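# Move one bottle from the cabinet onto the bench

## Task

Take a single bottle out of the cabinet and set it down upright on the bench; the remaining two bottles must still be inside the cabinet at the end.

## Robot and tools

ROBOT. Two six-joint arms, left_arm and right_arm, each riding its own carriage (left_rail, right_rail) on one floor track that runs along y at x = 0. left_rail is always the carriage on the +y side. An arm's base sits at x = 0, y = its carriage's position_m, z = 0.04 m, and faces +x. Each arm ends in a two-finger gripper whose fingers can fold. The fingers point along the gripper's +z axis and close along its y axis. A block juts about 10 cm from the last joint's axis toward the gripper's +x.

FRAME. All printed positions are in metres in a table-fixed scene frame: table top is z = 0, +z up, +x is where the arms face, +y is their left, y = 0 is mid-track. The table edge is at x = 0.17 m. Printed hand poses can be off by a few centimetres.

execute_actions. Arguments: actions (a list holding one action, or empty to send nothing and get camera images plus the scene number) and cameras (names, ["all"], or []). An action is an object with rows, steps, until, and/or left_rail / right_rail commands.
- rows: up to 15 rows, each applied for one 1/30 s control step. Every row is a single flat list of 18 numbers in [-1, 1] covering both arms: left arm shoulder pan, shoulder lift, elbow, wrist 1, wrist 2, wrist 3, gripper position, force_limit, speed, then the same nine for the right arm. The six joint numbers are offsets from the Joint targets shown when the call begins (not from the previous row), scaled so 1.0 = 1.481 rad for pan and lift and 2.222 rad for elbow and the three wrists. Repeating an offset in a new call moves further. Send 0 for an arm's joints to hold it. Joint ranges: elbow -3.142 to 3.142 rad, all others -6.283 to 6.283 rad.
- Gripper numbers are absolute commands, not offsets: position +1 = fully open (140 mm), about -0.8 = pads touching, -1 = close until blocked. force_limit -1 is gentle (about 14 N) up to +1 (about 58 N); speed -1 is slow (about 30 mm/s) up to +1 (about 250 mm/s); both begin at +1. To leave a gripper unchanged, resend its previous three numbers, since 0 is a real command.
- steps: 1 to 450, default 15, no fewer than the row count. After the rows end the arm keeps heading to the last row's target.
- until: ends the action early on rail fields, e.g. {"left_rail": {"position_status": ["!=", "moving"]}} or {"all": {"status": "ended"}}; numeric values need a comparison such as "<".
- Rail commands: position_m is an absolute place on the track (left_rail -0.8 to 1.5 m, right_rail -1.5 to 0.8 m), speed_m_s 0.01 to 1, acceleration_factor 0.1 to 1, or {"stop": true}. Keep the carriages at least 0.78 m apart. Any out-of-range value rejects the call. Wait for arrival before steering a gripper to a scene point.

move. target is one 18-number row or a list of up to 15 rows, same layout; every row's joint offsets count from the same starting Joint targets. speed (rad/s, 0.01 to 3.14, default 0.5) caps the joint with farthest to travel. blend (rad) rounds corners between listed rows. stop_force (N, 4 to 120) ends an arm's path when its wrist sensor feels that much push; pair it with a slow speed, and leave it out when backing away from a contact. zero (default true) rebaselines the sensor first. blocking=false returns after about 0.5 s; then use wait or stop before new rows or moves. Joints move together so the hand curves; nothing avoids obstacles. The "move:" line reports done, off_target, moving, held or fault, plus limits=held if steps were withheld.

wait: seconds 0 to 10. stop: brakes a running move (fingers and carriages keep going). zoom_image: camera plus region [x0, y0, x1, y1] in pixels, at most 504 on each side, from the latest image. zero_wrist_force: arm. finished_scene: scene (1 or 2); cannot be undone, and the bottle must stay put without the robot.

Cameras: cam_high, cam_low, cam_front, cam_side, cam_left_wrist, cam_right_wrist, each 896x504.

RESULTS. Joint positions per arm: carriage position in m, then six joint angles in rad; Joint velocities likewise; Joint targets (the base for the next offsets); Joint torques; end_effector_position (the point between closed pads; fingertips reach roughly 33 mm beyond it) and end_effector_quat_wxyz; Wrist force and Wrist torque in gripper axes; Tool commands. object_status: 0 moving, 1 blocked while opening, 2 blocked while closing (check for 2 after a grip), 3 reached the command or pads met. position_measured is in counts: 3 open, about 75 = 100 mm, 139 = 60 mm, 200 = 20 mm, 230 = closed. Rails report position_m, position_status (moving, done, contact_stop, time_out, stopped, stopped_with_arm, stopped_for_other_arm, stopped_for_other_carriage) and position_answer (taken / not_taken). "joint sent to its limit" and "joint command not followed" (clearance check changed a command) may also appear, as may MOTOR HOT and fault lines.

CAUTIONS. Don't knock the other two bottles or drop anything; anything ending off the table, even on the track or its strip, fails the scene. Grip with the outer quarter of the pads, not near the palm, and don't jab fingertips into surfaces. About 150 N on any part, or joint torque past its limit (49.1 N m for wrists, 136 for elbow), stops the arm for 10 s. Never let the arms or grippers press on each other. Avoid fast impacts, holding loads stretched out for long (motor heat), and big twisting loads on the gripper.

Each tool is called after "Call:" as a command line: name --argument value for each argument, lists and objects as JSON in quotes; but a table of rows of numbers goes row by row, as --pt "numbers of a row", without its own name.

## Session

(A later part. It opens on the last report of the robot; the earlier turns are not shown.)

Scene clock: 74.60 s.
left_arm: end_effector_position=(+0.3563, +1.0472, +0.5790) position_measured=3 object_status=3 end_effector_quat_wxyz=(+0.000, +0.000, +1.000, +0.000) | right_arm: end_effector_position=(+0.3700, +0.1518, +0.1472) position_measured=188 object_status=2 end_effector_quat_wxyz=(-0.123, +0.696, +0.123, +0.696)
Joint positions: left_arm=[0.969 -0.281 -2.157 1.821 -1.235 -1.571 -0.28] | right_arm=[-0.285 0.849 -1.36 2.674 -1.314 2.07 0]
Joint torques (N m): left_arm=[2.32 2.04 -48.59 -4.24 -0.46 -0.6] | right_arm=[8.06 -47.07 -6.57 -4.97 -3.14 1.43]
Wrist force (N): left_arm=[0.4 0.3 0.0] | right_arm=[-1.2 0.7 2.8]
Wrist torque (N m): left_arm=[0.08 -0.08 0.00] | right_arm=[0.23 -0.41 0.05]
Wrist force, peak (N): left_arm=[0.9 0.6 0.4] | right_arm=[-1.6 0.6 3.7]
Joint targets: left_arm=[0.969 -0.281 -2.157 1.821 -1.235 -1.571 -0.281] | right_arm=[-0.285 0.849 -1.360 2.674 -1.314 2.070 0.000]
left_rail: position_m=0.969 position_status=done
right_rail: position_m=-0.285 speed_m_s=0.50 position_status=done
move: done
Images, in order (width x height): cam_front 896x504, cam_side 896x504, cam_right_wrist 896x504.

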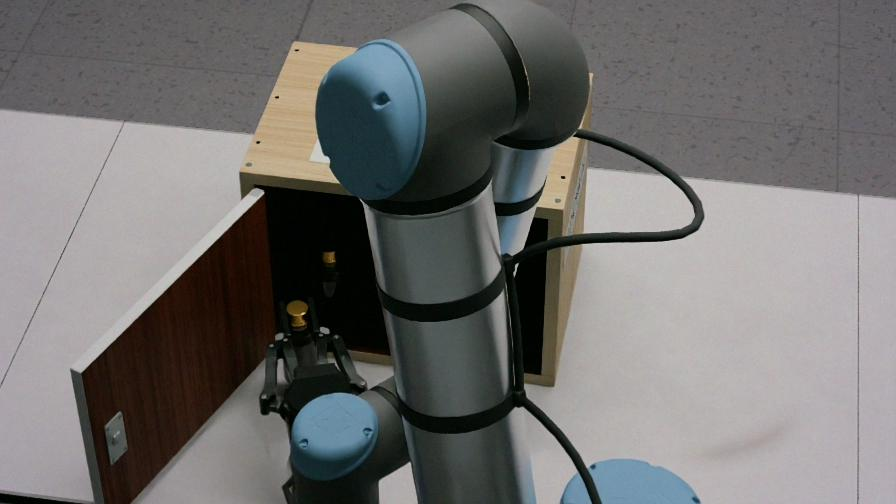

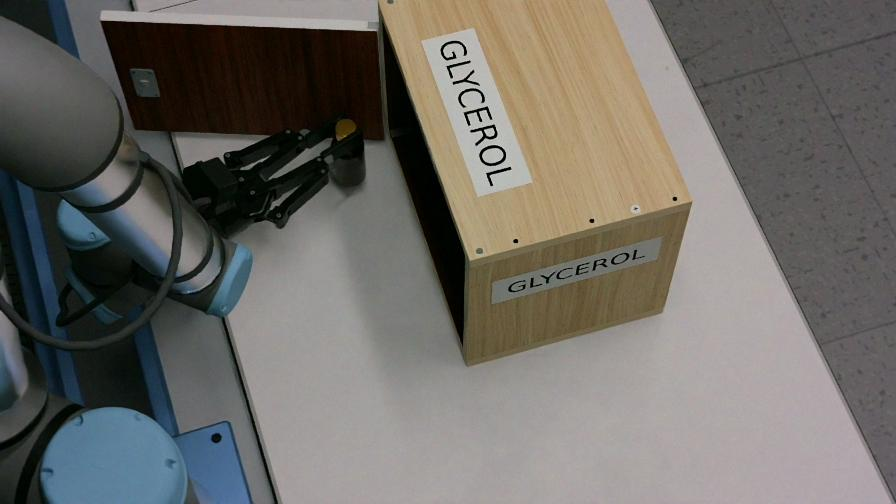

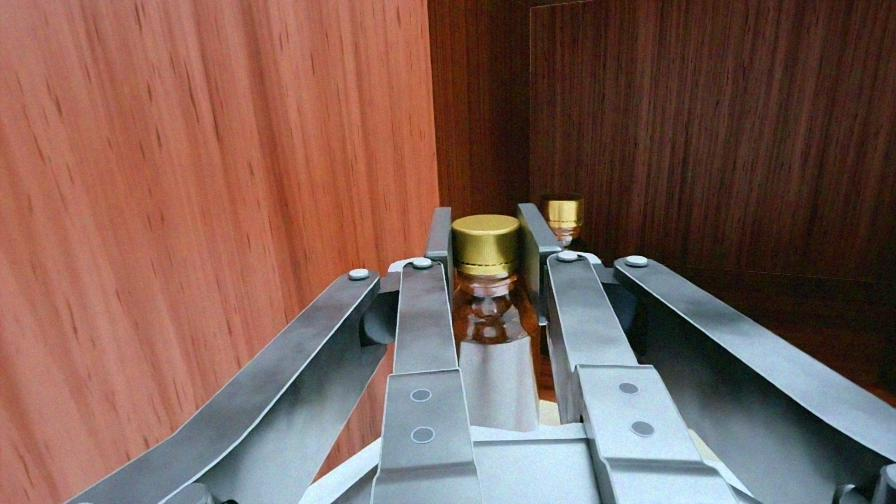

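Call:
execute_actions --actions '[{"right_rail":{"position_m":-0.36,"speed_m_s":0.2,"acceleration_factor":0.2},"steps":120,"until":{"right_rail":{"position_status":["!=","moving"]}}}]'

Call:
move --target '[0,0,0,0,0,0,1,1,1,0,0.1143,0.0031,-0.0793,0,0,-1,-0.2,-1]' --speed 0.08 --stop_force 5 --cameras '["cam_right_wrist","cam_side"]'

Scene clock: 76.20 s.
left_arm: end_effector_position=(+0.3563, +1.0472, +0.5790) position_measured=3 object_status=3 end_effector_quat_wxyz=(+0.000, +0.000, +1.000, +0.000) | right_arm: end_effector_position=(+0.3700, +0.0769, +0.1472) position_measured=188 object_status=2 end_effector_quat_wxyz=(-0.123, +0.696, +0.123, +0.696)
Joint positions: left_arm=[0.969 -0.281 -2.157 1.821 -1.235 -1.571 -0.28] | right_arm=[-0.36 0.849 -1.36 2.674 -1.314 2.07 0]
Joint torques (N m): left_arm=[-1.22 -0.09 -49.31 -4.85 -0.89 -0.97] | right_arm=[12.03 -46.4 -10.31 -4.82 -3.69 0.96]
Wrist force (N): left_arm=[0.4 0.1 -0.1] | right_arm=[-1.3 0.7 2.3]
Wrist torque (N m): left_arm=[0.02 -0.09 -0.01] | right_arm=[0.23 -0.36 0.05]
Wrist force, peak (N): left_arm=[0.5 0.5 0.5] | right_arm=[-1.5 1.1 2.6]
Joint targets: left_arm=[0.969 -0.281 -2.157 1.821 -1.235 -1.571 -0.281] | right_arm=[-0.360 0.849 -1.360 2.674 -1.314 2.070 0.000]
Tool commands: left_gripper/position=+1.0 left_gripper/force_limit=+1.0 left_gripper/speed=+1.0 right_gripper/position=-1.0 right_gripper/force_limit=-0.2 right_gripper/speed=-1.0
left_rail: position_m=0.969 position_status=done
right_rail: position_m=-0.360 speed_m_s=0.20 position_status=done

Scene clock: 79.57 s.
left_arm: end_effector_position=(+0.3563, +1.0472, +0.5790) position_measured=3 object_status=3 end_effector_quat_wxyz=(+0.000, +0.000, +1.000, +0.000) | right_arm: end_effector_position=(+0.3704, +0.0773, +0.1088) position_measured=188 object_status=2 end_effector_quat_wxyz=(-0.123, +0.696, +0.123, +0.696)
Joint positions: left_arm=[0.969 -0.281 -2.157 1.821 -1.235 -1.571 -0.28] | right_arm=[-0.36 0.849 -1.222 2.68 -1.457 2.07 0]
Joint torques (N m): left_arm=[-1.16 0.18 -48.97 -4.38 -0.17 -0.9] | right_arm=[10.81 -52.62 -15.85 -1.92 -2.33 1.4]
Wrist force (N): left_arm=[0.4 0.2 0.2] | right_arm=[-1.1 -1.4 2.5]
Wrist torque (N m): left_arm=[0.06 -0.08 0.00] | right_arm=[-0.22 -0.44 0.09]
Wrist force, peak (N): left_arm=[0.8 -0.2 0.3] | right_arm=[17.9 1.2 1.1]
Joint targets: left_arm=[0.969 -0.281 -2.157 1.821 -1.235 -1.571 -0.281] | right_arm=[-0.360 0.849 -1.222 2.679 -1.457 2.070 0.000]
left_rail: position_m=0.969 position_status=done
right_rail: position_m=-0.360 speed_m_s=0.20 position_status=done
move: contact (right_arm); right_arm: the wrist 1 is farthest, 0.033 rad from its target
Images, in order (width x height): cam_side 896x504, cam_right_wrist 896x504.

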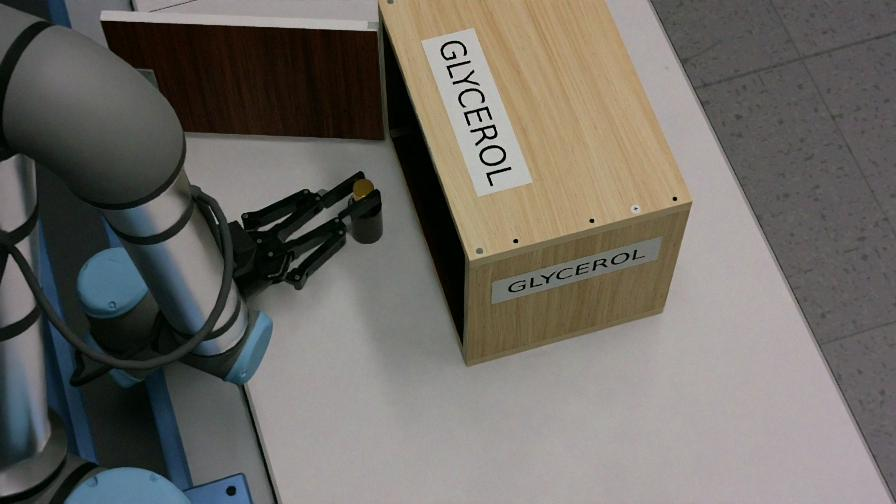

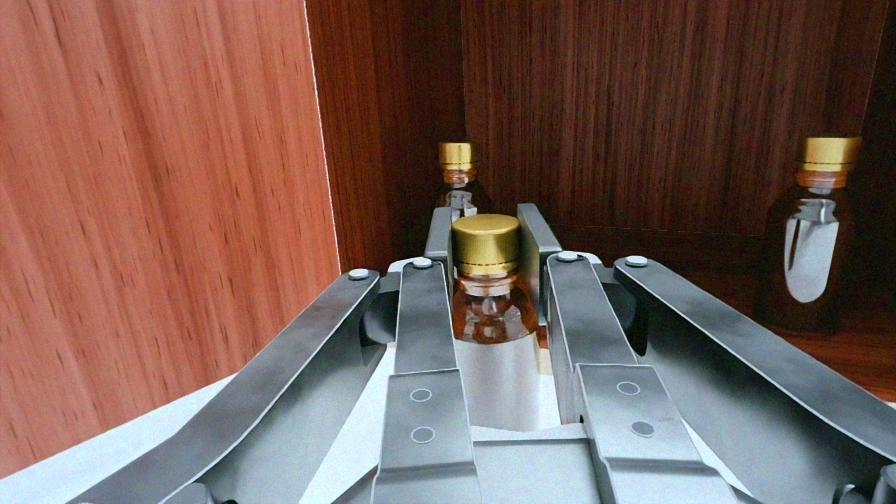

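Call:
execute_actions --actions '[{"rows":[[0,0,0,0,0,0,1,1,1,0,0,0,0,0,0,0.1,-1,-1]],"steps":55}]'

Call:
move --target '[0,0,0,0,0,0,1,1,1,0,-0.3085,-0.0293,0.2349,0,0,0.1,-1,-1]' --speed 0.3 --cameras '["cam_right_wrist","cam_side","cam_front"]'

Scene clock: 81.90 s.
left_arm: end_effector_position=(+0.3563, +1.0472, +0.5790) position_measured=3 object_status=3 end_effector_quat_wxyz=(+0.000, +0.000, +1.000, +0.000) | right_arm: end_effector_position=(+0.3704, +0.0773, +0.1089) position_measured=117 object_status=3 end_effector_quat_wxyz=(-0.123, +0.696, +0.123, +0.696)
Joint positions: left_arm=[0.969 -0.281 -2.157 1.821 -1.235 -1.571 -0.28] | right_arm=[-0.36 0.849 -1.222 2.679 -1.457 2.07 0]
Joint torques (N m): left_arm=[1.65 2.81 -48.64 -4.4 -0.74 -0.92] | right_arm=[14.76 -39.48 -4.85 -2.06 -3.06 1.62]
Wrist force (N): left_arm=[0.2 0.1 0.0] | right_arm=[1.2 -1.0 2.8]
Wrist torque (N m): left_arm=[0.03 -0.04 0.00] | right_arm=[-0.14 -0.31 0.09]
Wrist force, peak (N): left_arm=[0.8 0.2 0.1] | right_arm=[1.5 -1.4 3.1]
Joint targets: left_arm=[0.969 -0.281 -2.157 1.821 -1.235 -1.571 -0.281] | right_arm=[-0.360 0.849 -1.222 2.679 -1.457 2.070 0.000]
left_rail: position_m=0.969 position_status=done
right_rail: position_m=-0.360 speed_m_s=0.20 position_status=done

Scene clock: 84.27 s.
left_arm: end_effector_position=(+0.3563, +1.0472, +0.5790) position_measured=3 object_status=3 end_effector_quat_wxyz=(+0.000, +0.000, +1.000, +0.000) | right_arm: end_effector_position=(+0.3697, +0.0766, +0.2500) position_measured=117 object_status=3 end_effector_quat_wxyz=(-0.123, +0.696, +0.123, +0.696)
Joint positions: left_arm=[0.969 -0.281 -2.157 1.821 -1.235 -1.571 -0.28] | right_arm=[-0.36 0.849 -1.679 2.614 -0.935 2.07 0]
Joint torques (N m): left_arm=[-0.59 1.03 -49.2 -5.11 -0.56 -0.79] | right_arm=[12.57 -32.79 -35.96 -0.48 -2.65 1.79]
Wrist force (N): left_arm=[0.3 0.0 0.2] | right_arm=[1.5 -1.0 2.5]
Wrist torque (N m): left_arm=[0.01 -0.06 0.00] | right_arm=[-0.11 -0.38 0.02]
Wrist force, peak (N): left_arm=[0.7 0.5 0.2] | right_arm=[2.6 -1.2 2.5]
Joint targets: left_arm=[0.969 -0.281 -2.157 1.821 -1.235 -1.571 -0.281] | right_arm=[-0.360 0.849 -1.679 2.614 -0.935 2.070 0.000]
left_rail: position_m=0.969 position_status=done
right_rail: position_m=-0.360 speed_m_s=0.20 position_status=done
move: done
Images, in order (width x height): cam_front 896x504, cam_side 896x504, cam_right_wrist 896x504.

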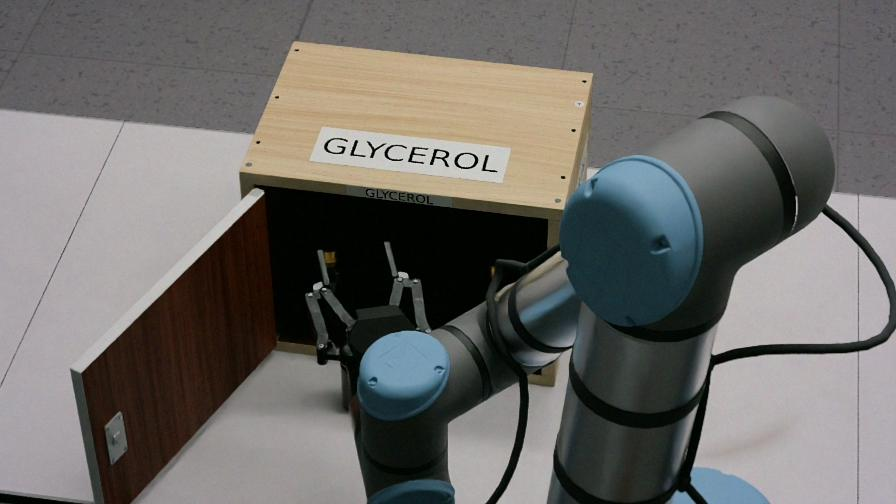

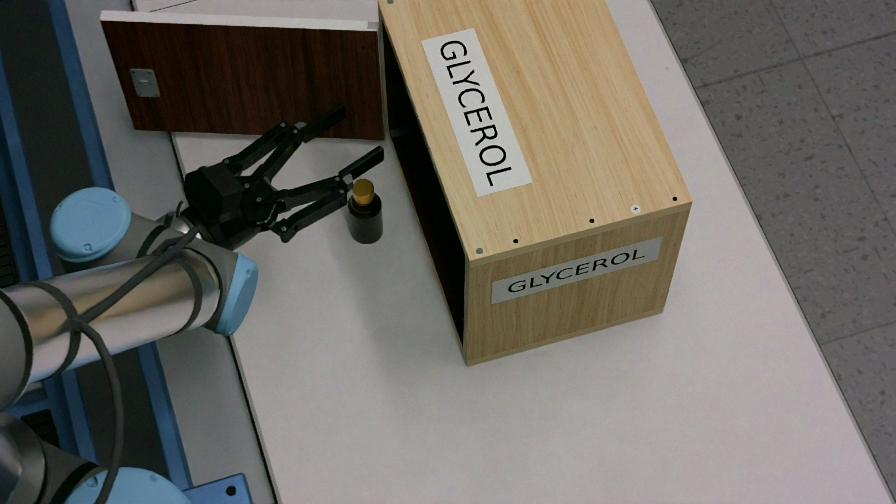

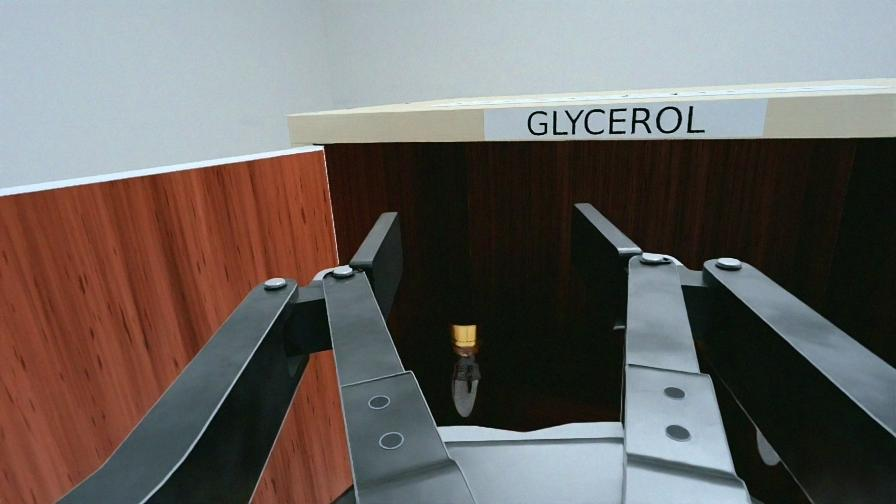

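Call:
finished_scene --scene 1

The scene is finished: the task was done.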